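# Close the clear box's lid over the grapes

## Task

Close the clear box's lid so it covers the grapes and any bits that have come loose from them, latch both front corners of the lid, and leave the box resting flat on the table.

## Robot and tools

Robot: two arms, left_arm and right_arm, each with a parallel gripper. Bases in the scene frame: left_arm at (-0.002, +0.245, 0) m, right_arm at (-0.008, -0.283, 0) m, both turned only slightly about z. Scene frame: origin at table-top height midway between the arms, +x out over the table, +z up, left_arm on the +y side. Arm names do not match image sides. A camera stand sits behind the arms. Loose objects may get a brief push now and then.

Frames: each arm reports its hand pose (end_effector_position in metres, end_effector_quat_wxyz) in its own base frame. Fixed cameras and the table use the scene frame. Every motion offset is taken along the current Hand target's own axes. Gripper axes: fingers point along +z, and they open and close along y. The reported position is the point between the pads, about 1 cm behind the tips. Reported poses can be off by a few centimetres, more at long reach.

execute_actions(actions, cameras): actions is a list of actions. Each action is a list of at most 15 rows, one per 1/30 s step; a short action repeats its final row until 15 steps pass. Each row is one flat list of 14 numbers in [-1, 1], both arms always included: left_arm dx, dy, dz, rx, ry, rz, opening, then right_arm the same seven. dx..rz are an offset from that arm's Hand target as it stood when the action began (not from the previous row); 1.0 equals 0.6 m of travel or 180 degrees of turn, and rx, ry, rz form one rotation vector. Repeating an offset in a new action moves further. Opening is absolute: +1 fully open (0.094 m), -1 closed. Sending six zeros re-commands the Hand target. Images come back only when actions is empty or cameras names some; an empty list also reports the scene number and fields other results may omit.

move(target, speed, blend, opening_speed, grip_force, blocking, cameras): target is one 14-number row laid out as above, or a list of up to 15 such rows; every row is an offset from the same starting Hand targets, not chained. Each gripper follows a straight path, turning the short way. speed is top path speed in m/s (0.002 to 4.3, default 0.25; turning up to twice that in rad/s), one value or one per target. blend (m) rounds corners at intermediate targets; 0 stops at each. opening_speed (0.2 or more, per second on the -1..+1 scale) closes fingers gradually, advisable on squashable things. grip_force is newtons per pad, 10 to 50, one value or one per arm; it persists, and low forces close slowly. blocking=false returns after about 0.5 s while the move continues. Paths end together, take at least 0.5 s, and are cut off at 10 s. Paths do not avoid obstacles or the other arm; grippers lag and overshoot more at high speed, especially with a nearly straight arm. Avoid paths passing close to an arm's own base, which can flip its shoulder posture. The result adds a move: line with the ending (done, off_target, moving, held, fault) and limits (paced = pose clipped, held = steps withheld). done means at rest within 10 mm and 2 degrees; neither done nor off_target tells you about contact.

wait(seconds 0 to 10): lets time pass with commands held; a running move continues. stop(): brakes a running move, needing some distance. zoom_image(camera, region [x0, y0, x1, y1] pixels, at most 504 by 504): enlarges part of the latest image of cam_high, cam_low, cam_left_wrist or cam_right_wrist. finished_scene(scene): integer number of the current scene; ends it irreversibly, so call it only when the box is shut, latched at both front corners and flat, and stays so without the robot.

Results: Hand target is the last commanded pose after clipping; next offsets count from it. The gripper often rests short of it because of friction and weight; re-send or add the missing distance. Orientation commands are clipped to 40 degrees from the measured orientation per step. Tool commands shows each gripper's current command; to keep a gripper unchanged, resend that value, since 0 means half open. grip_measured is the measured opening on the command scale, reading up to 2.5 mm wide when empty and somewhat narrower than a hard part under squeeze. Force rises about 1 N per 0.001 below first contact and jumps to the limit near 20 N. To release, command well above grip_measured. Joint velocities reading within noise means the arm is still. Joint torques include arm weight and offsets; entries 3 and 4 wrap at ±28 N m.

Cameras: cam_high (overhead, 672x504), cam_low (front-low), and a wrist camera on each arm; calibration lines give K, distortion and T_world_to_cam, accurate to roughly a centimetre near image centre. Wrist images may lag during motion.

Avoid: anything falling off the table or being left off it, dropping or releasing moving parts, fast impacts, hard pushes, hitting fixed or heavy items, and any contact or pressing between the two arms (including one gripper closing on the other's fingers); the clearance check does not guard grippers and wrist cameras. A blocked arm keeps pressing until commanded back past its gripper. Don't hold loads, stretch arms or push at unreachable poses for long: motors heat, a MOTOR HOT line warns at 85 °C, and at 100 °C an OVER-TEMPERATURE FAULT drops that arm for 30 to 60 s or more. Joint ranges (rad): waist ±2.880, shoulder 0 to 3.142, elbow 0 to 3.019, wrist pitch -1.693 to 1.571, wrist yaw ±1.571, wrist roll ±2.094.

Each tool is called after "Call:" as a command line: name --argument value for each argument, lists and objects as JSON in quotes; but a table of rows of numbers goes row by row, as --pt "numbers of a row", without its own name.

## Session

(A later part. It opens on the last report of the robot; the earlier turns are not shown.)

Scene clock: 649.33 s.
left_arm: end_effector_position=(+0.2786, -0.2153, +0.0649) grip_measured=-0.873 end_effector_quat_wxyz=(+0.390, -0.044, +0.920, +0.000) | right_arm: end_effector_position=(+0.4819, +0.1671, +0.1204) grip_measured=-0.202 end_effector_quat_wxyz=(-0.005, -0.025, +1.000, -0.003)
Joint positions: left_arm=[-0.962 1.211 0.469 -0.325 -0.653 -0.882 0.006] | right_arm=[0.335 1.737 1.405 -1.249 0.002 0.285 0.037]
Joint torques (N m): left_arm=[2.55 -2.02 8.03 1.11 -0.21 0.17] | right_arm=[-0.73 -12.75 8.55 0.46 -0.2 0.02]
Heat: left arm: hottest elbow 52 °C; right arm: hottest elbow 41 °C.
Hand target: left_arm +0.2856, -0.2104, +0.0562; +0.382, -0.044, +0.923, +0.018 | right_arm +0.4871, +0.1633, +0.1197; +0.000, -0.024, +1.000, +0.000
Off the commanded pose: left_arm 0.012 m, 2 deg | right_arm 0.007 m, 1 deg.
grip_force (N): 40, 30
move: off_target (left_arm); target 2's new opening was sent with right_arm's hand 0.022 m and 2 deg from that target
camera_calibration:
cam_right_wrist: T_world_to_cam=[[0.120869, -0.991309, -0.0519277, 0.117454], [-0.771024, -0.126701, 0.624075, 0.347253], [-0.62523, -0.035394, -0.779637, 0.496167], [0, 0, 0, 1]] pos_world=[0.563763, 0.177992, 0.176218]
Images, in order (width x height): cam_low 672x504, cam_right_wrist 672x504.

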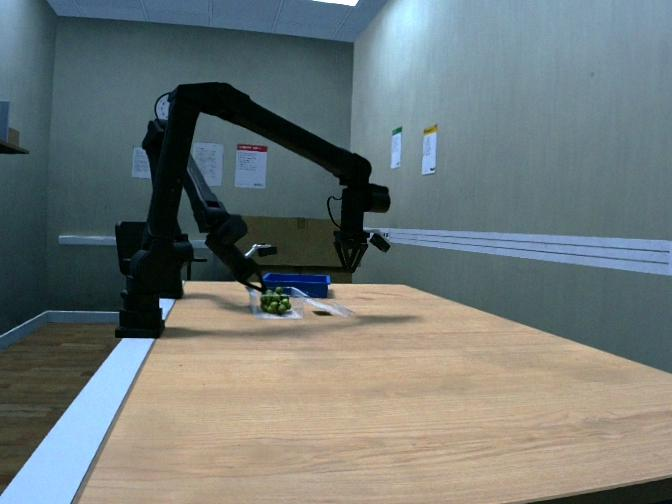

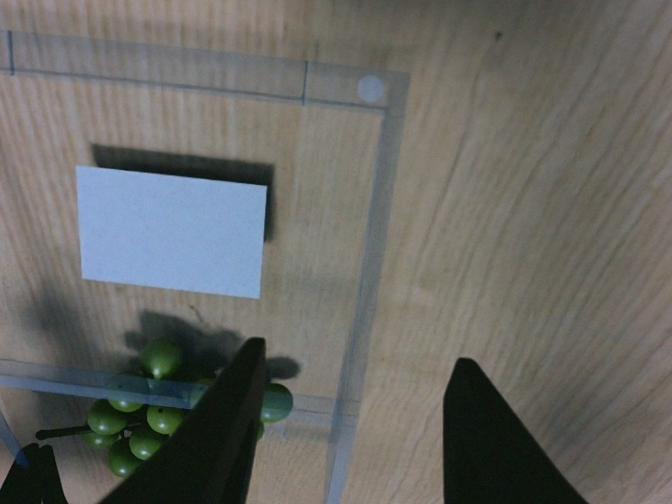

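Call:
execute_actions --actions '[]'

Scene clock: 676.67 s.
left_arm: end_effector_position=(+0.2786, -0.2153, +0.0649) grip_measured=-0.873 end_effector_quat_wxyz=(+0.390, -0.044, +0.920, +0.000) | right_arm: end_effector_position=(+0.4819, +0.1671, +0.1204) grip_measured=-0.202 end_effector_quat_wxyz=(-0.005, -0.025, +1.000, -0.003)
Joint positions: left_arm=[-0.962 1.211 0.469 -0.325 -0.653 -0.882 0.006] | right_arm=[0.335 1.737 1.405 -1.249 0.002 0.285 0.037]
Joint velocities: within noise
Joint torques (N m): left_arm=[2.55 -2.02 8.02 1.11 -0.22 0.17] | right_arm=[-0.85 -13.57 8.75 0.49 -0.2 0.02]
Heat: left arm: hottest elbow 51 °C; right arm: hottest elbow 43 °C.
Hand target: left_arm +0.2856, -0.2104, +0.0562; +0.382, -0.044, +0.923, +0.018 | right_arm +0.4871, +0.1633, +0.1197; +0.000, -0.024, +1.000, +0.000
Tool commands: left_gripper/opening=-1.0 right_gripper/opening=-0.2
Off the commanded pose: left_arm 0.012 m, 2 deg | right_arm 0.007 m, 1 deg.
grip_force (N): 40, 30
camera_calibration:
cam_left_wrist: T_world_to_cam=[[0.17268, -0.979261, 0.105972, -0.267631], [-0.980202, -0.181427, -0.0792936, 0.260755], [0.0968752, -0.0901812, -0.991203, 0.113564], [0, 0, 0, 1]] pos_world=[0.290806, -0.204531, 0.161602]
cam_right_wrist: T_world_to_cam=[[0.120869, -0.991309, -0.0519277, 0.117454], [-0.771024, -0.126701, 0.624075, 0.347253], [-0.62523, -0.035394, -0.779637, 0.496167], [0, 0, 0, 1]] pos_world=[0.563763, 0.177992, 0.176218]

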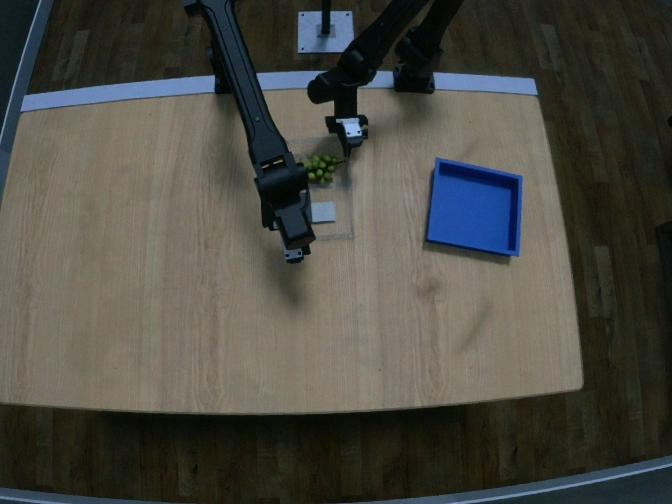

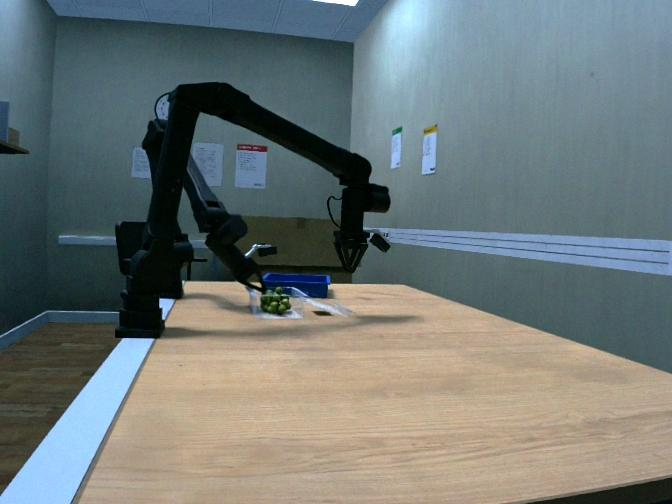

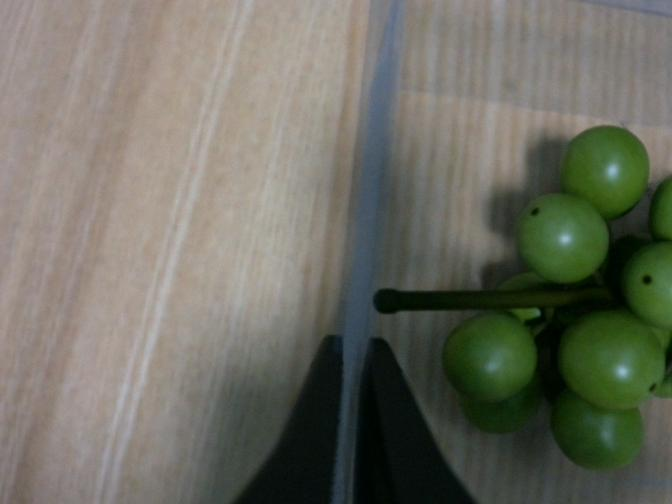

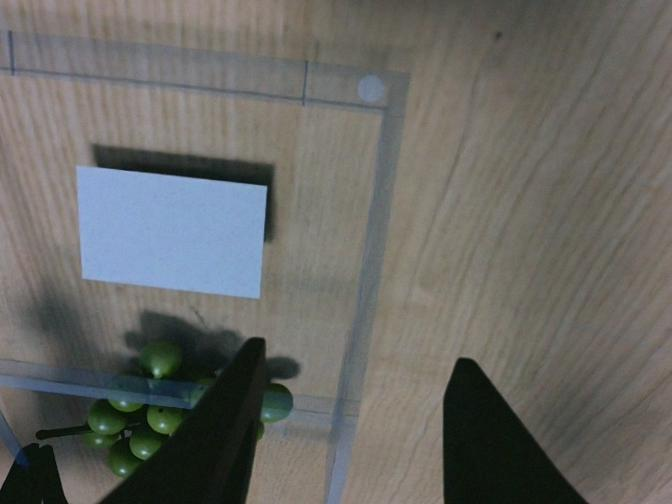

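Call:
move --target '[0,0,0,0,0,0,-1,0.0157,-0.0081,0.108,0,0,0,-0.2]' --speed 0.1 --grip_force '[40, 48]' --cameras '["cam_right_wrist"]'

Scene clock: 713.30 s.
left_arm: end_effector_position=(+0.2786, -0.2153, +0.0649) grip_measured=-0.873 end_effector_quat_wxyz=(+0.390, -0.044, +0.920, +0.000) | right_arm: end_effector_position=(+0.4741, +0.1629, +0.0599) grip_measured=-0.202 end_effector_quat_wxyz=(+0.000, -0.026, +1.000, -0.001)
Joint positions: left_arm=[-0.962 1.211 0.469 -0.325 -0.653 -0.882 0.006] | right_arm=[0.333 1.774 1.283 -1.081 0.002 0.281 0.037]
Joint torques (N m): left_arm=[2.55 -2.02 8.03 1.1 -0.22 0.17] | right_arm=[-0.79 -12.92 7.99 0.47 -0.2 0.01]
Heat: left arm: hottest elbow 51 °C; right arm: hottest elbow 45 °C.
Hand target: left_arm +0.2856, -0.2104, +0.0562; +0.382, -0.044, +0.923, +0.018 | right_arm +0.4779, +0.1579, +0.0550; +0.000, -0.024, +1.000, +0.000
Off the commanded pose: left_arm 0.012 m, 2 deg | right_arm 0.008 m, 0 deg.
grip_force (N): 40, 48
move: off_target (left_arm)
camera_calibration:
cam_right_wrist: T_world_to_cam=[[0.122442, -0.991009, -0.0539364, 0.110518], [-0.776277, -0.129489, 0.61695, 0.381747], [-0.618387, -0.0336708, -0.785152, 0.440773], [0, 0, 0, 1]] pos_world=[0.555378, 0.173797, 0.116516]
Images, in order (width x height): cam_right_wrist 672x504.

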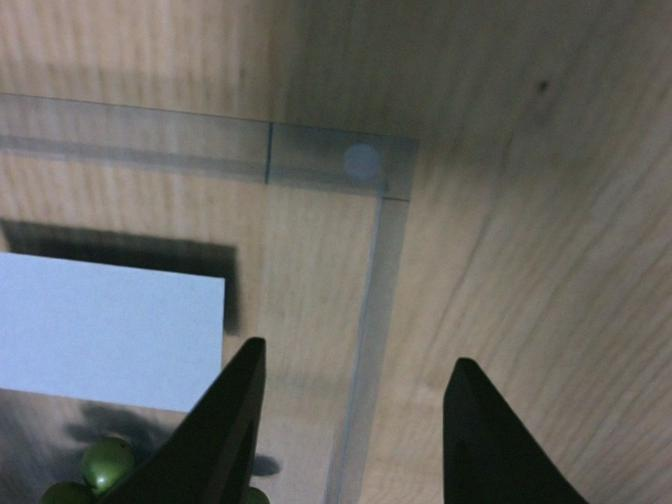

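Call:
move --target '[0,0,0,0,0,0,-1,-0.0143,-0.0047,0.0708,0,0,0,-0.2]' --speed 0.06 --cameras '["cam_right_wrist"]'

Scene clock: 736.57 s.
left_arm: end_effector_position=(+0.2786, -0.2153, +0.0649) grip_measured=-0.873 end_effector_quat_wxyz=(+0.390, -0.044, +0.920, +0.000) | right_arm: end_effector_position=(+0.4838, +0.1610, +0.0198) grip_measured=-0.202 end_effector_quat_wxyz=(+0.001, -0.026, +1.000, +0.000)
Joint positions: left_arm=[-0.962 1.211 0.469 -0.325 -0.653 -0.882 0.006] | right_arm=[0.323 1.845 1.266 -0.989 0.002 0.271 0.037]
Joint torques (N m): left_arm=[2.61 -2.02 8.02 1.11 -0.22 0.17] | right_arm=[-0.91 -13.16 7.5 0.55 -0.19 -0.01]
Heat: left arm: hottest elbow 51 °C; right arm: hottest elbow 43 °C.
Hand target: left_arm +0.2856, -0.2104, +0.0562; +0.382, -0.044, +0.923, +0.018 | right_arm +0.4867, +0.1555, +0.0125; +0.000, -0.024, +1.000, +0.000
Off the commanded pose: left_arm 0.012 m, 2 deg | right_arm 0.010 m, 0 deg.
grip_force (N): 40, 48
move: off_target (left_arm)
camera_calibration:
cam_right_wrist: T_world_to_cam=[[0.122631, -0.990929, -0.0549716, 0.105168], [-0.778176, -0.130384, 0.614364, 0.414986], [-0.615958, -0.0325625, -0.787106, 0.413904], [0, 0, 0, 1]] pos_world=[0.564983, 0.1718, 0.0766146]
Images, in order (width x height): cam_right_wrist 672x504.

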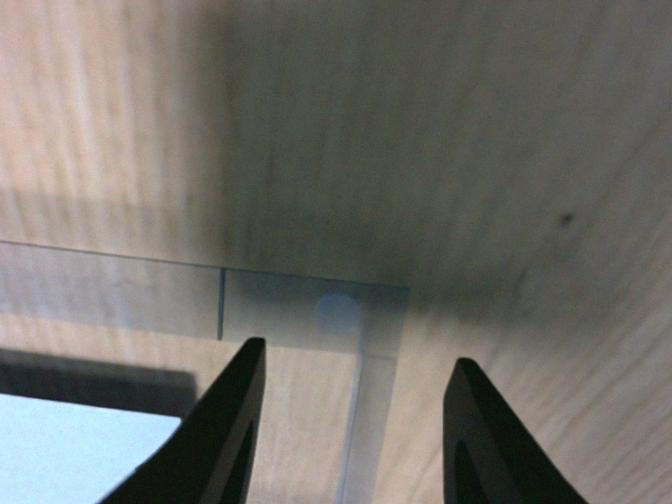

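Call:
move --pt "0 0 0 0 0 0 -1 0 -0.003 0.0075 0 0 0 -0.2" --pt "0 0 0 0 0 0 -1 0 -0.003 0.0075 0 0 0 -1" --speed 0.05 --opening_speed 0.4 --cameras '["cam_right_wrist"]'

Scene clock: 746.67 s.
left_arm: end_effector_position=(+0.2787, -0.2152, +0.0649) grip_measured=-0.873 end_effector_quat_wxyz=(+0.390, -0.044, +0.920, +0.000) | right_arm: end_effector_position=(+0.4872, +0.1588, +0.0187) grip_measured=-0.964 end_effector_quat_wxyz=(+0.007, -0.024, +1.000, +0.002)
Joint positions: left_arm=[-0.961 1.211 0.469 -0.325 -0.653 -0.882 0.006] | right_arm=[0.316 1.846 1.264 -0.976 0.001 0.268 0.002]
Joint torques (N m): left_arm=[2.55 -2.02 8.03 1.1 -0.22 0.17] | right_arm=[-0.67 -12.86 7.13 0.47 -0.14 0.02]
Heat: left arm: hottest elbow 51 °C; right arm: hottest elbow 43 °C.
Hand target: left_arm +0.2856, -0.2104, +0.0562; +0.382, -0.044, +0.923, +0.018 | right_arm +0.4869, +0.1537, +0.0079; +0.000, -0.024, +1.000, +0.000
Off the commanded pose: left_arm 0.012 m, 2 deg | right_arm 0.012 m, 1 deg.
grip_force (N): 40, 48
move: off_target (left_arm, right_arm); target 2's new opening was sent with right_arm's hand 0.014 m and 1 deg from that target
camera_calibration:
cam_right_wrist: T_world_to_cam=[[0.120539, -0.991001, -0.0581991, 0.103683], [-0.784719, -0.131028, 0.605845, 0.421456], [-0.608019, -0.027358, -0.793451, 0.410629], [0, 0, 0, 1]] pos_world=[0.567896, 0.169206, 0.0765115]
Images, in order (width x height): cam_right_wrist 672x504.

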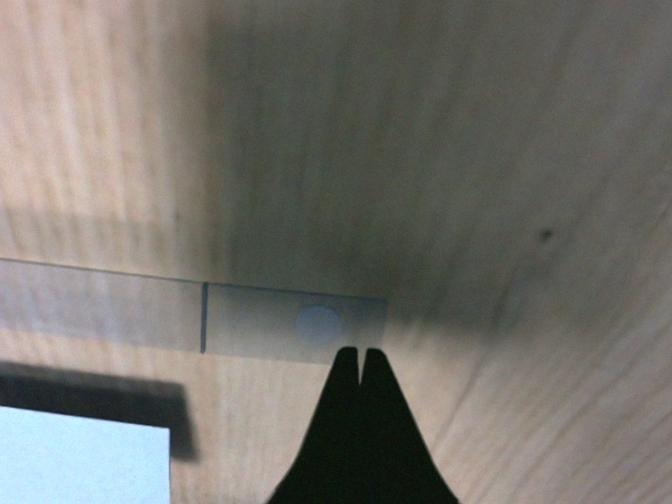

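Call:
move --pt "0 0 0 0 0 0 -1 -0.009 0.004 -0.072 0 -0.071 0 -1" --pt "0 0 0 0 0 0 -1 -0.0045 0.0065 -0.1227 0 -0.149 0 -1" --speed 0.08 --blend 0.03 --cameras '["cam_right_wrist", "cam_low", "cam_left_wrist"]'

Scene clock: 769.60 s.
left_arm: end_effector_position=(+0.2796, -0.2154, +0.0648) grip_measured=-0.873 end_effector_quat_wxyz=(+0.391, -0.043, +0.919, +0.000) | right_arm: end_effector_position=(+0.4903, +0.1553, +0.0724) grip_measured=-0.968 end_effector_quat_wxyz=(+0.220, -0.024, +0.975, +0.004)
Joint positions: left_arm=[-0.959 1.213 0.47 -0.321 -0.653 -0.878 0.006] | right_arm=[0.352 1.582 0.995 -0.559 0.131 0.274 0.001]
Joint torques (N m): left_arm=[2.37 -2.2 7.97 0.95 -0.21 0.13] | right_arm=[0.79 -13.16 7.61 0.92 0.27 0.17]
Heat: left arm: hottest elbow 51 °C; right arm: hottest elbow 43 °C.
Hand target: left_arm +0.2855, -0.2104, +0.0561; +0.382, -0.044, +0.923, +0.018 | right_arm +0.4893, +0.1577, +0.0815; +0.232, -0.023, +0.972, +0.006
Off the commanded pose: left_arm 0.012 m, 2 deg | right_arm 0.010 m, 1 deg.
grip_force (N): 40, 48
move: off_target (left_arm)
camera_calibration:
cam_left_wrist: T_world_to_cam=[[0.171993, -0.979474, 0.105111, -0.267686], [-0.980216, -0.180774, -0.0806037, 0.26195], [0.0979506, -0.0891684, -0.991189, 0.113348], [0, 0, 0, 1]] pos_world=[0.291705, -0.204731, 0.1616]
cam_right_wrist: T_world_to_cam=[[0.136836, -0.990437, -0.0175972, 0.0919307], [-0.965469, -0.13732, 0.221389, 0.508309], [-0.221689, -0.0133045, -0.975027, 0.276402], [0, 0, 0, 1]] pos_world=[0.539453, 0.16453, 0.158583]
Images, in order (width x height): cam_low 672x504, cam_left_wrist 672x504, cam_right_wrist 672x504.

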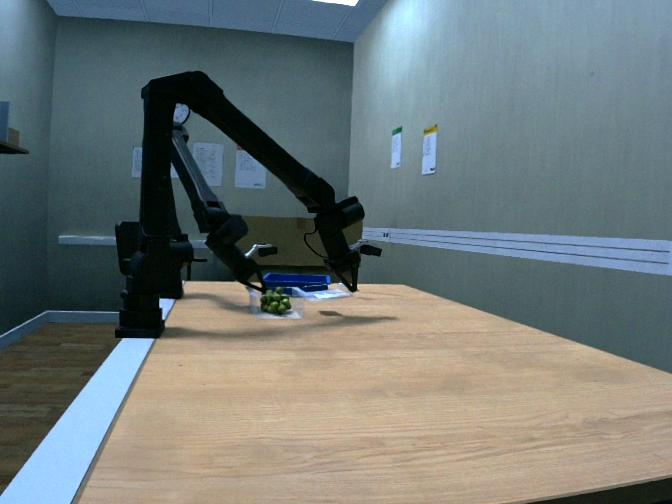

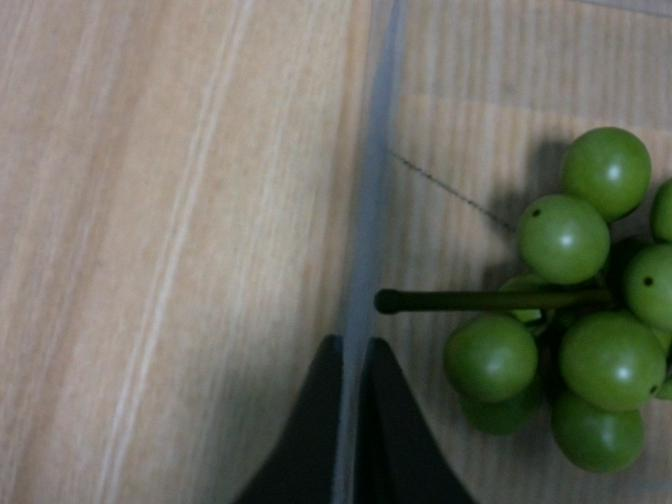

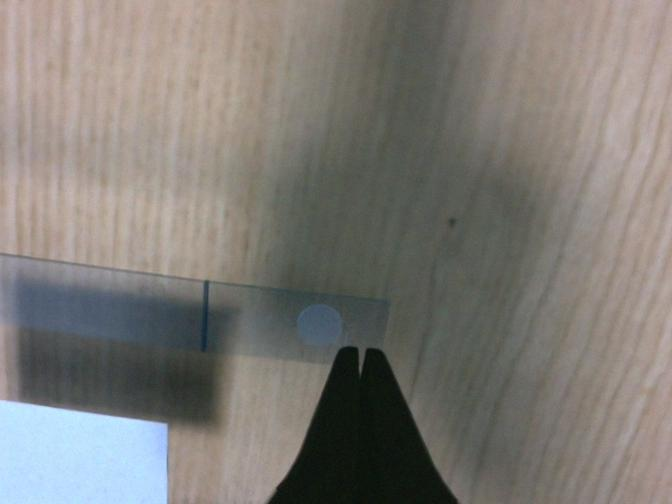

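Call:
move --pt "0 0 0 0 0 0 -1 -0.0028 0 -0.0385 0 -0.0833 0 -1" --pt "0 0 0 0 0 0 -1 0.0055 0 -0.0877 0 -0.1667 0 -1" --pt "0 0 0 0 0 0 -1 0.0265 0 -0.1335 0 -0.25 0 -1" --pt "0 0 0 0 0 0 -1 0.0585 0 -0.172 0 -0.3333 0 -1" --speed 0.1 --blend 0.02 --cameras '["cam_right_wrist", "cam_low", "cam_left_wrist"]'

Scene clock: 787.23 s.
left_arm: end_effector_position=(+0.2796, -0.2154, +0.0648) grip_measured=-0.873 end_effector_quat_wxyz=(+0.391, -0.043, +0.919, +0.000) | right_arm: end_effector_position=(+0.4151, +0.1513, +0.1644) grip_measured=-0.968 end_effector_quat_wxyz=(+0.690, -0.009, +0.724, +0.020)
Joint positions: left_arm=[-0.959 1.213 0.47 -0.321 -0.653 -0.878 0.006] | right_arm=[0.539 1.413 0.326 1.033 0.497 0.043 0.001]
Joint torques (N m): left_arm=[2.37 -2.2 7.97 0.96 -0.22 0.13] | right_arm=[0.73 -5.19 5.04 1.73 0.07 0]
Heat: left arm: hottest elbow 52 °C; right arm: hottest elbow 43 °C.
Hand target: left_arm +0.2855, -0.2104, +0.0561; +0.382, -0.044, +0.923, +0.018 | right_arm +0.4115, +0.1541, +0.1578; +0.687, -0.017, +0.726, +0.017
Off the commanded pose: left_arm 0.012 m, 2 deg | right_arm 0.008 m, 1 deg.
grip_force (N): 40, 48
move: off_target (left_arm)
camera_calibration:
cam_left_wrist: T_world_to_cam=[[0.171993, -0.979474, 0.105111, -0.267686], [-0.980216, -0.180774, -0.0806037, 0.26195], [0.0979506, -0.0891684, -0.991189, 0.113348], [0, 0, 0, 1]] pos_world=[0.291705, -0.204731, 0.1616]
cam_right_wrist: T_world_to_cam=[[0.100423, -0.993584, 0.0520115, 0.103942], [-0.649556, -0.10507, -0.753018, 0.439014], [0.753652, 0.0418361, -0.655941, -0.116228], [0, 0, 0, 1]] pos_world=[0.362322, 0.154265, 0.248941]
Images, in order (width x height): cam_low 672x504, cam_left_wrist 672x504, cam_right_wrist 672x504.

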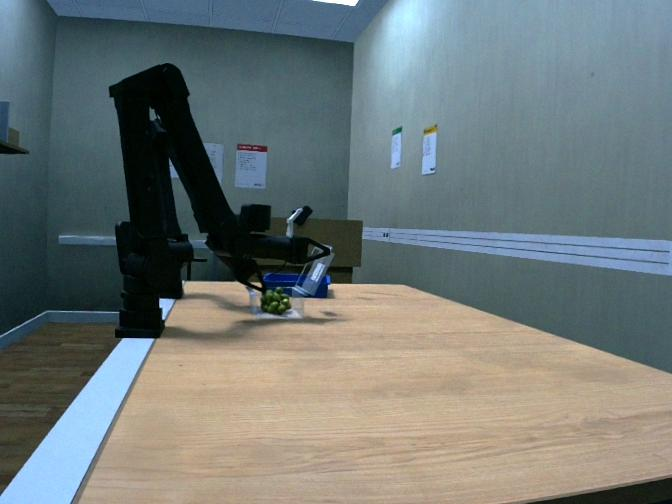

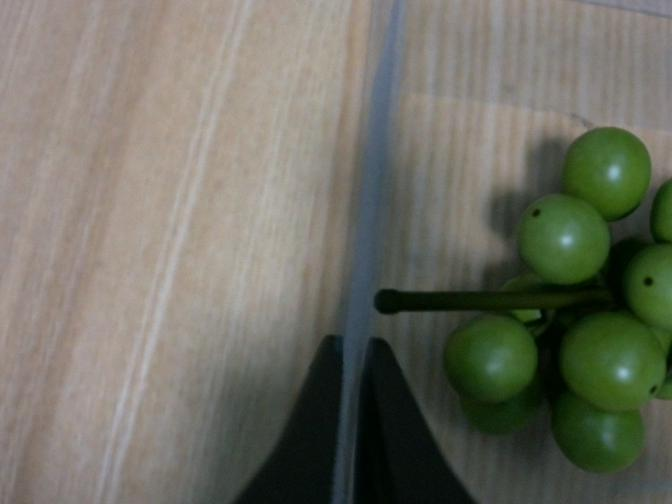

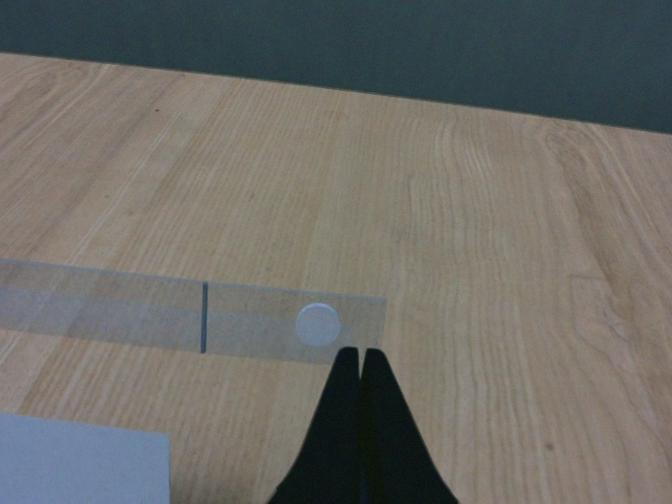

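Call:
move --pt "-0.0024 -0.0083 -0.0181 0 0 0 -1 0 0 0 0 0 0 -1" --pt "-0.0024 -0.0083 -0.0181 0 0 0 -0.55 0 0 0 0 0 0 -1" --speed 0.05 --opening_speed 0.4 --cameras '["cam_left_wrist", "cam_right_wrist"]'

Scene clock: 877.77 s.
left_arm: end_effector_position=(+0.2778, -0.2094, +0.0652) grip_measured=-0.553 end_effector_quat_wxyz=(+0.386, -0.043, +0.921, +0.019) | right_arm: end_effector_position=(+0.4143, +0.1531, +0.1634) grip_measured=-0.968 end_effector_quat_wxyz=(+0.689, -0.011, +0.725, +0.021)
Joint positions: left_arm=[-0.96 1.213 0.48 -0.374 -0.67 -0.89 0.021] | right_arm=[0.544 1.416 0.326 1.033 0.498 0.042 0.001]
Joint torques (N m): left_arm=[0.26 -3.49 8.59 0.7 -0.13 -0.09] | right_arm=[0.62 -5.13 5.08 1.94 0.07 0]
Heat: left arm: hottest elbow 52 °C; right arm: hottest elbow 40 °C.
Hand target: left_arm +0.2795, -0.2160, +0.0649; +0.382, -0.044, +0.923, +0.018 | right_arm +0.4114, +0.1540, +0.1578; +0.687, -0.017, +0.726, +0.017
Off the commanded pose: left_arm 0.007 m, 1 deg | right_arm 0.006 m, 1 deg.
grip_force (N): 40, 48
move: done
camera_calibration:
cam_left_wrist: T_world_to_cam=[[0.188078, -0.97968, 0.0696741, -0.263748], [-0.978237, -0.193186, -0.0757051, 0.257865], [0.0876268, -0.0539193, -0.994693, 0.124841], [0, 0, 0, 1]] pos_world=[0.290919, -0.201841, 0.162076]
cam_right_wrist: T_world_to_cam=[[0.104378, -0.993083, 0.0537661, 0.10391], [-0.650579, -0.10907, -0.751566, 0.438706], [0.752232, 0.0434682, -0.657464, -0.115733], [0, 0, 0, 1]] pos_world=[0.361625, 0.156071, 0.248039]
Images, in order (width x height): cam_left_wrist 672x504, cam_right_wrist 672x504.

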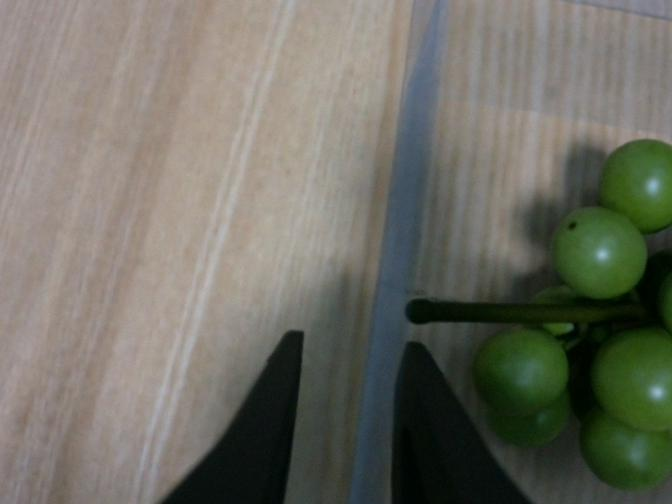

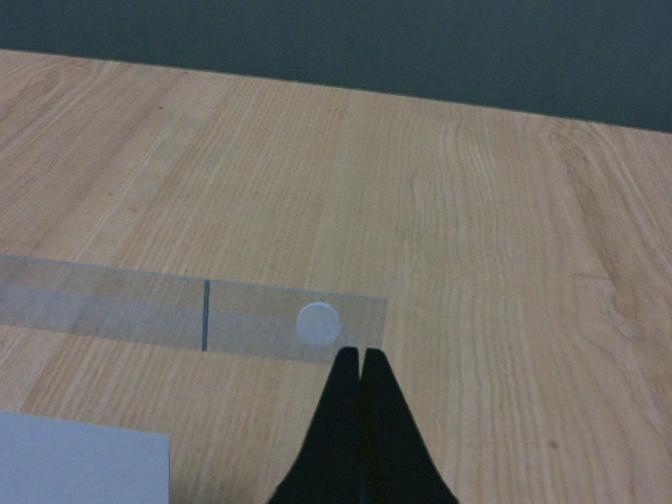

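Call:
move --target '[-0.0397,-0.0233,-0.0428,0,0,0,-0.55,0,0,0,0,0,0,-1]' --speed 0.05 --cameras '["cam_left_wrist", "cam_right_wrist"]'

Scene clock: 887.53 s.
left_arm: end_effector_position=(+0.2706, -0.2082, +0.0752) grip_measured=-0.552 end_effector_quat_wxyz=(+0.366, -0.035, +0.929, +0.046) | right_arm: end_effector_position=(+0.4129, +0.1520, +0.1603) grip_measured=-0.968 end_effector_quat_wxyz=(+0.686, -0.012, +0.727, +0.019)
Joint positions: left_arm=[-0.977 1.199 0.529 -0.526 -0.672 -0.92 0.021] | right_arm=[0.544 1.418 0.321 1.033 0.499 0.042 0.001]
Joint torques (N m): left_arm=[-0.5 -6.12 11.29 0.76 -0.44 -0.11] | right_arm=[0.56 -5.36 5.48 1.89 -0.01 0]
Heat: left arm: hottest elbow 52 °C; right arm: hottest elbow 40 °C.
Hand target: left_arm +0.2795, -0.2301, +0.0999; +0.382, -0.044, +0.923, +0.018 | right_arm +0.4114, +0.1540, +0.1577; +0.687, -0.017, +0.726, +0.017
Off the commanded pose: left_arm 0.034 m, 4 deg | right_arm 0.004 m, 1 deg.
grip_force (N): 40, 48
move: off_target (left_arm)
camera_calibration:
cam_left_wrist: T_world_to_cam=[[0.194846, -0.980803, 0.00778697, -0.259349], [-0.979948, -0.195001, -0.040948, 0.249141], [0.0416804, 0.000347743, -0.999131, 0.159674], [0, 0, 0, 1]] pos_world=[0.288023, -0.205843, 0.171757]
cam_right_wrist: T_world_to_cam=[[0.103245, -0.993016, 0.0570949, 0.103029], [-0.655586, -0.111106, -0.746901, 0.436977], [0.748029, 0.0396831, -0.662479, -0.113611], [0, 0, 0, 1]] pos_world=[0.360823, 0.155368, 0.245232]
Images, in order (width x height): cam_left_wrist 672x504, cam_right_wrist 672x504.

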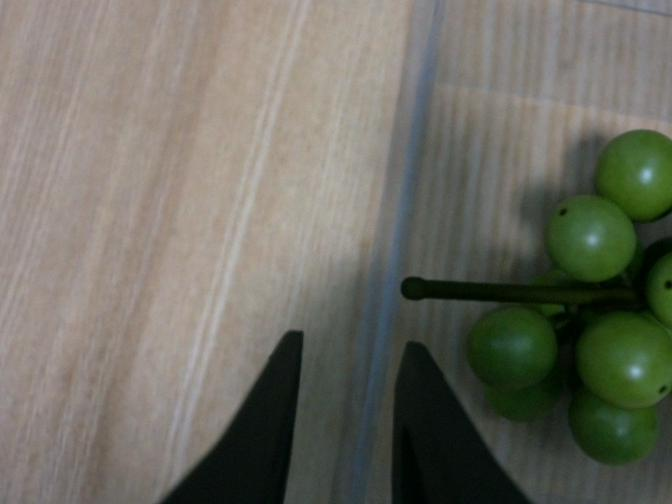

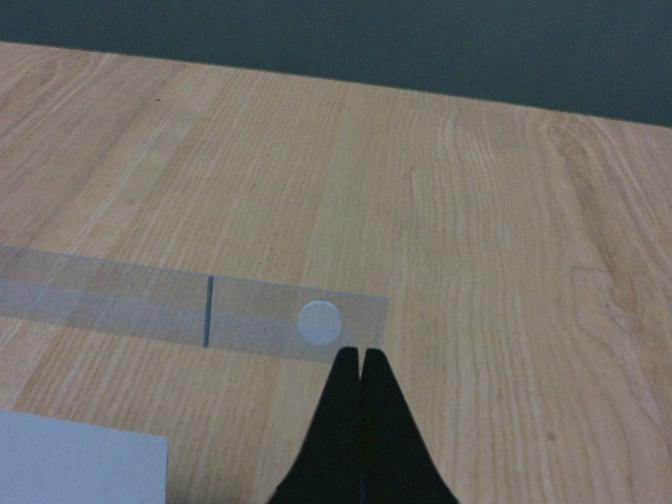

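Call:
move --target '[-0.0471,0,-0.0472,0,0,0,-0.55,0,0,0,0,0,0,-1]' --speed 0.06 --cameras '["cam_left_wrist", "cam_right_wrist"]'

Scene clock: 894.70 s.
left_arm: end_effector_position=(+0.2711, -0.2090, +0.1119) grip_measured=-0.552 end_effector_quat_wxyz=(+0.365, -0.034, +0.929, +0.047) | right_arm: end_effector_position=(+0.4129, +0.1520, +0.1603) grip_measured=-0.968 end_effector_quat_wxyz=(+0.686, -0.012, +0.727, +0.019)
Joint positions: left_arm=[-0.977 1.124 0.593 -0.669 -0.672 -0.921 0.021] | right_arm=[0.544 1.418 0.321 1.033 0.499 0.042 0.001]
Joint torques (N m): left_arm=[-0.44 -5.83 12.36 0.49 -0.44 -0.11] | right_arm=[0.62 -5.42 5.46 1.96 0.01 0]
Heat: left arm: hottest elbow 52 °C; right arm: hottest elbow 40 °C.
Hand target: left_arm +0.2795, -0.2301, +0.1399; +0.382, -0.044, +0.923, +0.018 | right_arm +0.4114, +0.1540, +0.1577; +0.687, -0.017, +0.726, +0.017
Off the commanded pose: left_arm 0.036 m, 4 deg | right_arm 0.004 m, 1 deg.
grip_force (N): 40, 48
move: off_target (left_arm)
camera_calibration:
cam_left_wrist: T_world_to_cam=[[0.195093, -0.980776, 0.00420601, -0.260188], [-0.979994, -0.195106, -0.0393209, 0.250861], [0.0393856, 0.00354939, -0.999218, 0.197551], [0, 0, 0, 1]] pos_world=[0.288823, -0.206943, 0.208355]
cam_right_wrist: T_world_to_cam=[[0.103245, -0.993016, 0.0570949, 0.103029], [-0.655586, -0.111106, -0.746901, 0.436977], [0.748029, 0.0396831, -0.662479, -0.113611], [0, 0, 0, 1]] pos_world=[0.360823, 0.155368, 0.245232]
Images, in order (width x height): cam_left_wrist 672x504, cam_right_wrist 672x504.

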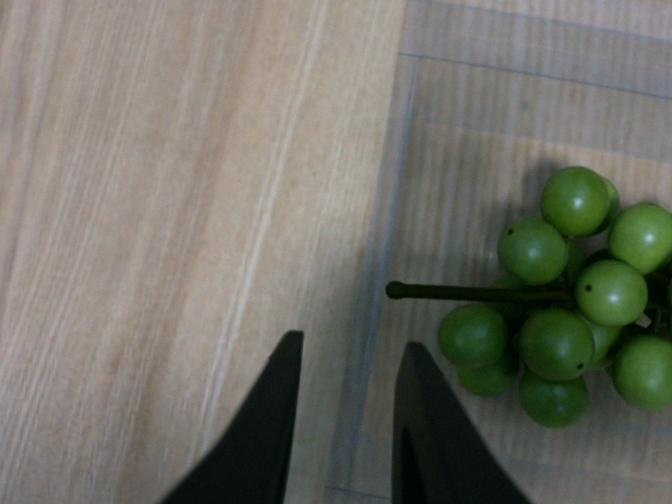

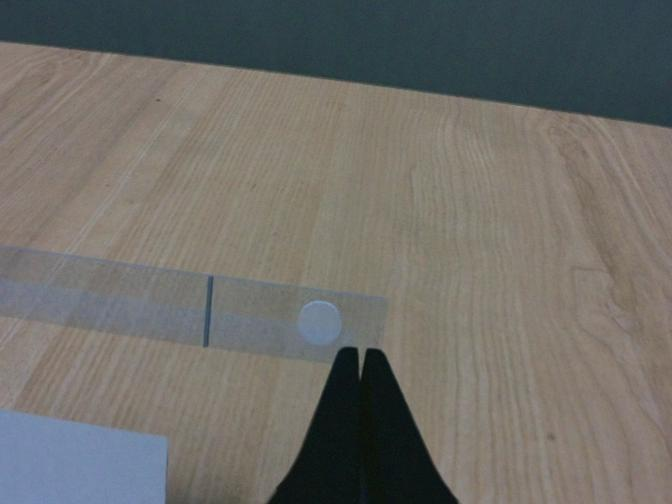

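Call:
move --pt "-0.2043 0.0482 -0.1732 0 0.08 0 -1 0 0 0 0 0 0 -1" --pt "-0.4243 -0.0737 0.0465 0 0.25 0 -1 0 0 0 0 0 0 -1" --speed 0.15 --blend 0.05 --grip_force '[25, 48]' --cameras '["cam_left_wrist", "cam_low", "cam_high"]'

Scene clock: 929.00 s.
left_arm: end_effector_position=(+0.4690, -0.2542, +0.2813) grip_measured=-0.967 end_effector_quat_wxyz=(-0.011, -0.048, +0.999, +0.008) | right_arm: end_effector_position=(+0.4129, +0.1520, +0.1603) grip_measured=-0.968 end_effector_quat_wxyz=(+0.686, -0.012, +0.727, +0.019)
Joint positions: left_arm=[-0.497 1.761 1.865 -1.701 -0.003 -0.593 0.002] | right_arm=[0.544 1.418 0.321 1.033 0.499 0.042 0.001]
Joint torques (N m): left_arm=[1.49 -14.74 13.42 0.08 0.09 0.09] | right_arm=[0.5 -5.36 5.46 1.99 0 0]
Heat: left arm: hottest elbow 56 °C; right arm: hottest elbow 40 °C.
Hand target: left_arm +0.4827, -0.2551, +0.3000; -0.001, -0.048, +0.999, +0.000 | right_arm +0.4114, +0.1540, +0.1577; +0.687, -0.017, +0.726, +0.017
Off the commanded pose: left_arm 0.023 m, 1 deg | right_arm 0.004 m, 1 deg.
joint sent to its limit (left arm) — joint 4 (wrist pitch), lower limit. The joint targets still meet the commanded pose.
grip_force (N): 25, 48
move: off_target (left_arm)
camera_calibration:
cam_left_wrist: T_world_to_cam=[[0.211013, -0.976798, -0.0365983, -0.338808], [-0.721974, -0.180986, 0.667831, 0.126287], [-0.65896, -0.114498, -0.743413, 0.584824], [0, 0, 0, 1]] pos_world=[0.548044, -0.24113, 0.338027]
Images, in order (width x height): cam_high 672x504, cam_low 672x504, cam_left_wrist 672x504.

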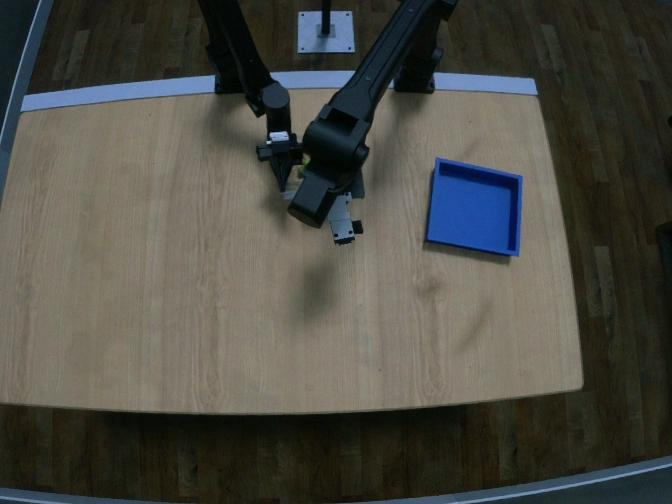

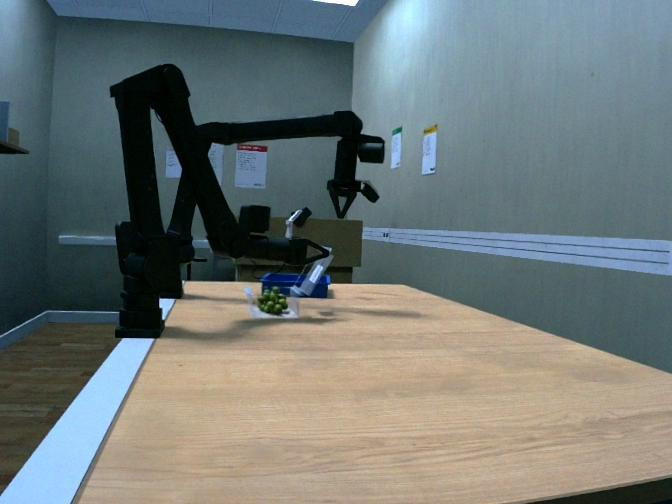

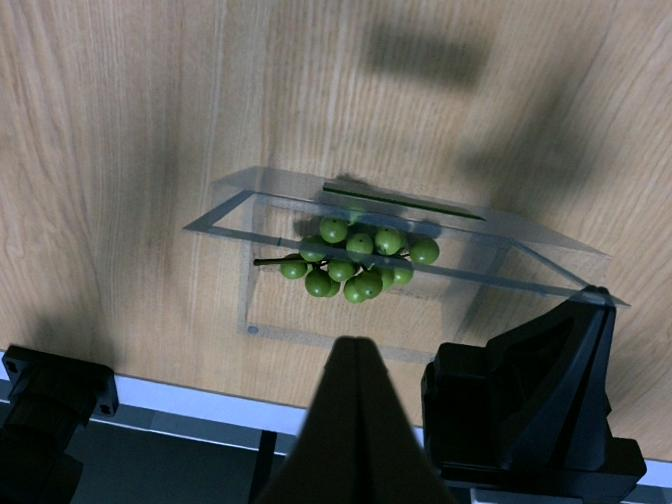

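Call:
move --target '[-0.005,-0.0348,0.1333,0,0,0,-1,0,0,0,0,0,0,-1]' --speed 0.1 --cameras '["cam_left_wrist"]'

Scene clock: 942.10 s.
left_arm: end_effector_position=(+0.4879, -0.2656, +0.2228) grip_measured=-0.967 end_effector_quat_wxyz=(-0.003, -0.049, +0.999, +0.003) | right_arm: end_effector_position=(+0.4129, +0.1520, +0.1603) grip_measured=-0.968 end_effector_quat_wxyz=(+0.686, -0.012, +0.727, +0.019)
Joint positions: left_arm=[-0.498 1.804 1.772 -1.546 -0.002 -0.597 0.002] | right_arm=[0.544 1.418 0.321 1.033 0.499 0.042 0.001]
Joint torques (N m): left_arm=[-0.5 -13.8 9.46 0.92 0.09 -0.11] | right_arm=[0.73 -5.36 5.45 1.96 0 0.01]
Heat: left arm: hottest elbow 57 °C; right arm: hottest elbow 40 °C.
Hand target: left_arm +0.4876, -0.2756, +0.2201; +0.000, -0.048, +0.999, +0.000 | right_arm +0.4114, +0.1540, +0.1577; +0.687, -0.017, +0.726, +0.017
Off the commanded pose: left_arm 0.010 m, 0 deg | right_arm 0.004 m, 1 deg.
grip_force (N): 25, 48
move: done
camera_calibration:
cam_left_wrist: T_world_to_cam=[[0.213804, -0.976584, -0.023894, -0.360223], [-0.73219, -0.176394, 0.657862, 0.185338], [-0.646673, -0.123158, -0.752759, 0.546208], [0, 0, 0, 1]] pos_world=[0.565938, -0.251826, 0.280629]
Images, in order (width x height): cam_left_wrist 672x504.

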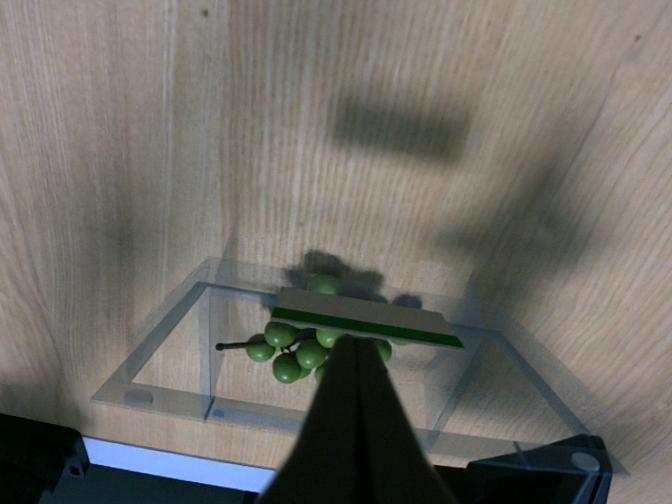

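Call:
move --target '[0,0,0.095,0,0,0,-1,0,0,0,0,0,0,-1]' --speed 0.1 --cameras '["cam_left_wrist"]'

Scene clock: 960.60 s.
left_arm: end_effector_position=(+0.4883, -0.2658, +0.1681) grip_measured=-0.967 end_effector_quat_wxyz=(-0.001, -0.049, +0.999, +0.002) | right_arm: end_effector_position=(+0.4129, +0.1520, +0.1603) grip_measured=-0.968 end_effector_quat_wxyz=(+0.686, -0.012, +0.727, +0.019)
Joint positions: left_arm=[-0.498 1.818 1.647 -1.403 -0.002 -0.597 0.002] | right_arm=[0.544 1.418 0.321 1.033 0.499 0.042 0.001]
Joint torques (N m): left_arm=[-0.5 -13.51 8.8 0.91 0.08 -0.1] | right_arm=[0.73 -5.3 5.48 1.95 0.01 0]
Heat: left arm: hottest elbow 57 °C; right arm: hottest elbow 40 °C.
Hand target: left_arm +0.4875, -0.2756, +0.1629; -0.001, -0.048, +0.999, +0.000 | right_arm +0.4114, +0.1540, +0.1577; +0.687, -0.017, +0.726, +0.017
Off the commanded pose: left_arm 0.011 m, 0 deg | right_arm 0.004 m, 1 deg.
grip_force (N): 25, 48
move: off_target (left_arm)
camera_calibration:
cam_left_wrist: T_world_to_cam=[[0.213897, -0.976633, -0.0208867, -0.362288], [-0.734844, -0.174956, 0.655282, 0.223646], [-0.643625, -0.124814, -0.755095, 0.503708], [0, 0, 0, 1]] pos_world=[0.566036, -0.251824, 0.226229]
Images, in order (width x height): cam_left_wrist 672x504.

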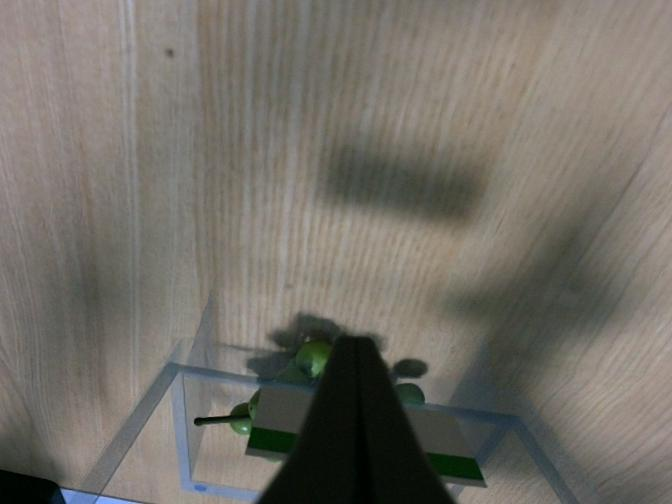

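Call:
move --target '[0.0917,0,0,0,0,0,-1,0,0,0,0,0,0,-1]' --speed 0.06 --cameras '["cam_left_wrist", "cam_low"]'

Scene clock: 969.10 s.
left_arm: end_effector_position=(+0.4396, -0.2710, +0.1498) grip_measured=-0.967 end_effector_quat_wxyz=(-0.013, -0.052, +0.999, +0.010) | right_arm: end_effector_position=(+0.4129, +0.1520, +0.1603) grip_measured=-0.968 end_effector_quat_wxyz=(+0.687, -0.013, +0.727, +0.018)
Joint positions: left_arm=[-0.552 1.745 1.496 -1.355 -0.001 -0.656 0.002] | right_arm=[0.544 1.418 0.321 1.033 0.499 0.04 0.001]
Joint torques (N m): left_arm=[-1.03 -16.03 8.13 0.61 0.08 -0.15] | right_arm=[0.5 -5.3 5.44 1.95 -0.01 0.03]
Heat: left arm: hottest elbow 56 °C; right arm: hottest elbow 40 °C.
Hand target: left_arm +0.4327, -0.2809, +0.1632; +0.000, -0.047, +0.999, +0.000 | right_arm +0.4114, +0.1540, +0.1577; +0.687, -0.017, +0.726, +0.017
Off the commanded pose: left_arm 0.018 m, 2 deg | right_arm 0.004 m, 1 deg.
grip_force (N): 25, 48
move: off_target (left_arm)
camera_calibration:
cam_left_wrist: T_world_to_cam=[[0.218693, -0.974927, -0.0411096, -0.356052], [-0.716894, -0.189107, 0.671045, 0.18487], [-0.661994, -0.117282, -0.740276, 0.465799], [0, 0, 0, 1]] pos_world=[0.518755, -0.257535, 0.206127]
Images, in order (width x height): cam_low 672x504, cam_left_wrist 672x504.

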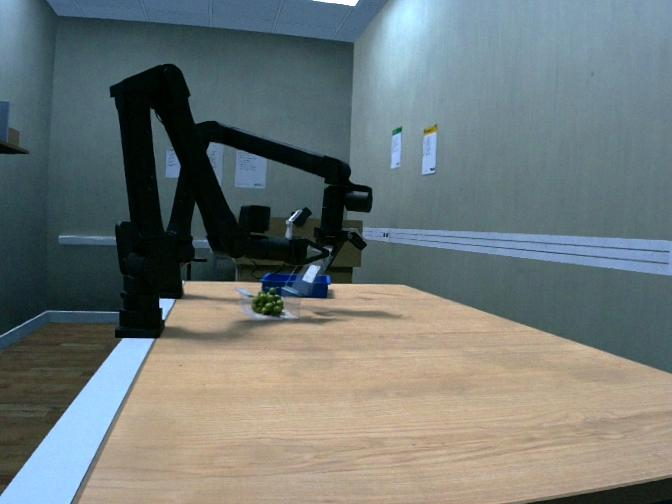

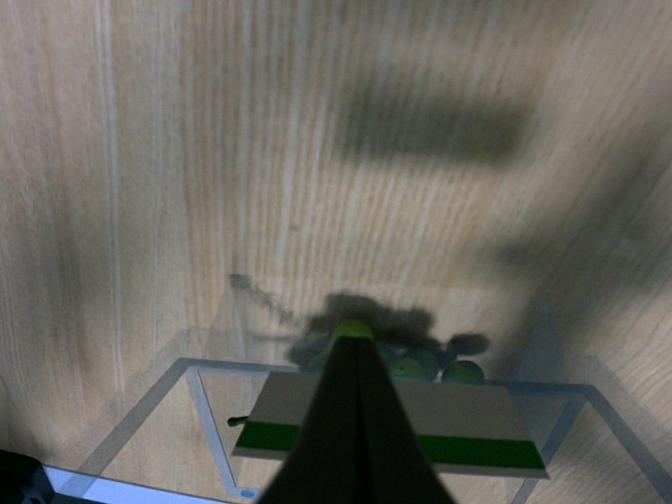

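Call:
zoom_image --camera "cam_low" --region '[215, 200, 395, 335]'

Call:
zoom_image --camera "cam_left_wrist" --region '[170, 300, 672, 504]'

Scaled by 2.800.

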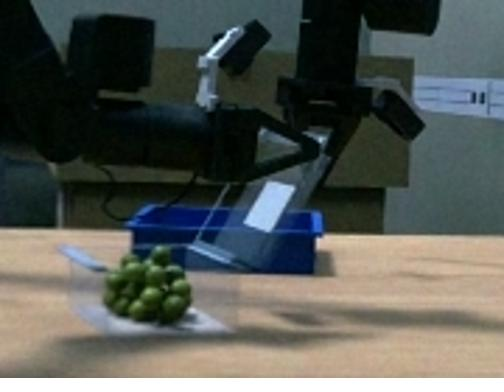

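Scaled by 1.004.

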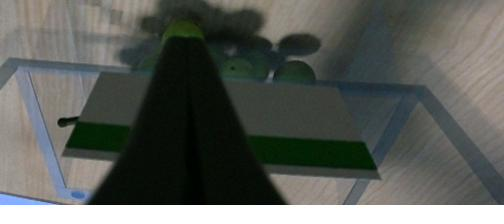

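Call:
execute_actions --actions '[]'

Scene clock: 1028.20 s.
left_arm: end_effector_position=(+0.4396, -0.2710, +0.1498) grip_measured=-0.967 end_effector_quat_wxyz=(-0.013, -0.052, +0.999, +0.010) | right_arm: end_effector_position=(+0.4129, +0.1520, +0.1603) grip_measured=-0.968 end_effector_quat_wxyz=(+0.687, -0.013, +0.727, +0.018)
Joint positions: left_arm=[-0.552 1.745 1.496 -1.355 -0.001 -0.657 0.002] | right_arm=[0.544 1.418 0.321 1.033 0.499 0.04 0.001]
Joint velocities: within noise
Joint torques (N m): left_arm=[-1.03 -16.03 8.13 0.64 0.08 -0.11] | right_arm=[0.56 -5.3 5.44 1.92 -0.01 0.01]
Heat: left arm: hottest elbow 53 °C; right arm: hottest elbow 40 °C.
Hand target: left_arm +0.4327, -0.2810, +0.1632; +0.000, -0.047, +0.999, +0.000 | right_arm +0.4114, +0.1540, +0.1577; +0.687, -0.017, +0.726, +0.017
Tool commands: left_gripper/opening=-1.0 right_gripper/opening=-1.0
Off the commanded pose: left_arm 0.018 m, 2 deg | right_arm 0.004 m, 1 deg.
grip_force (N): 25, 48
camera_calibration:
cam_left_wrist: T_world_to_cam=[[0.219045, -0.974847, -0.0411347, -0.356209], [-0.716862, -0.18939, 0.670999, 0.184791], [-0.661912, -0.117491, -0.740316, 0.465711], [0, 0, 0, 1]] pos_world=[0.518755, -0.257535, 0.206127]
cam_right_wrist: T_world_to_cam=[[0.103354, -0.992893, 0.0590044, 0.1027], [-0.655539, -0.112613, -0.746718, 0.437173], [0.748055, 0.0384968, -0.662519, -0.113433], [0, 0, 0, 1]] pos_world=[0.360823, 0.155568, 0.245234]

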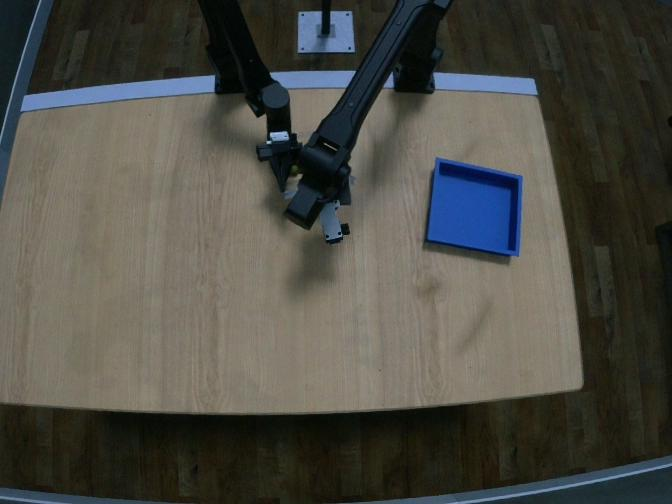

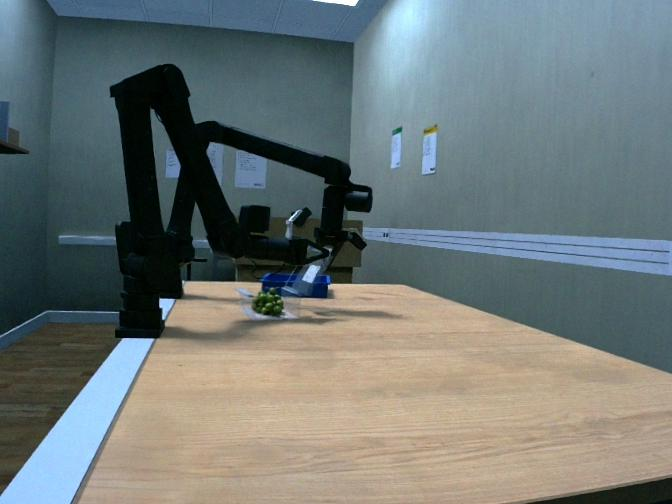

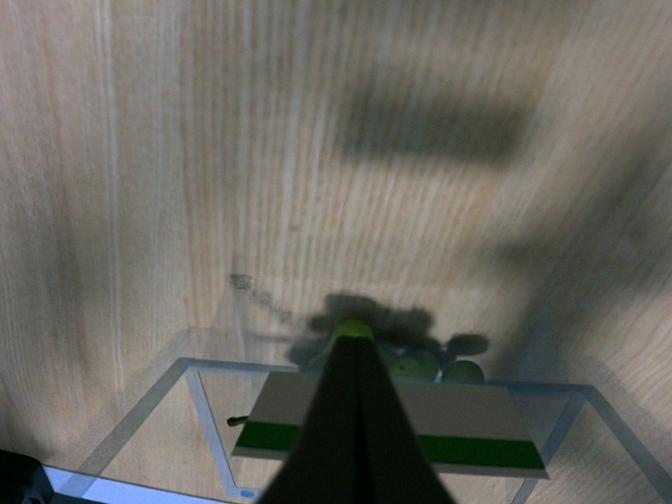

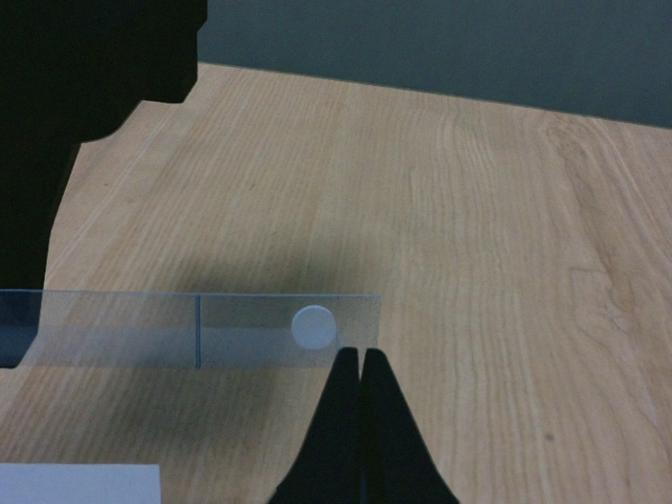

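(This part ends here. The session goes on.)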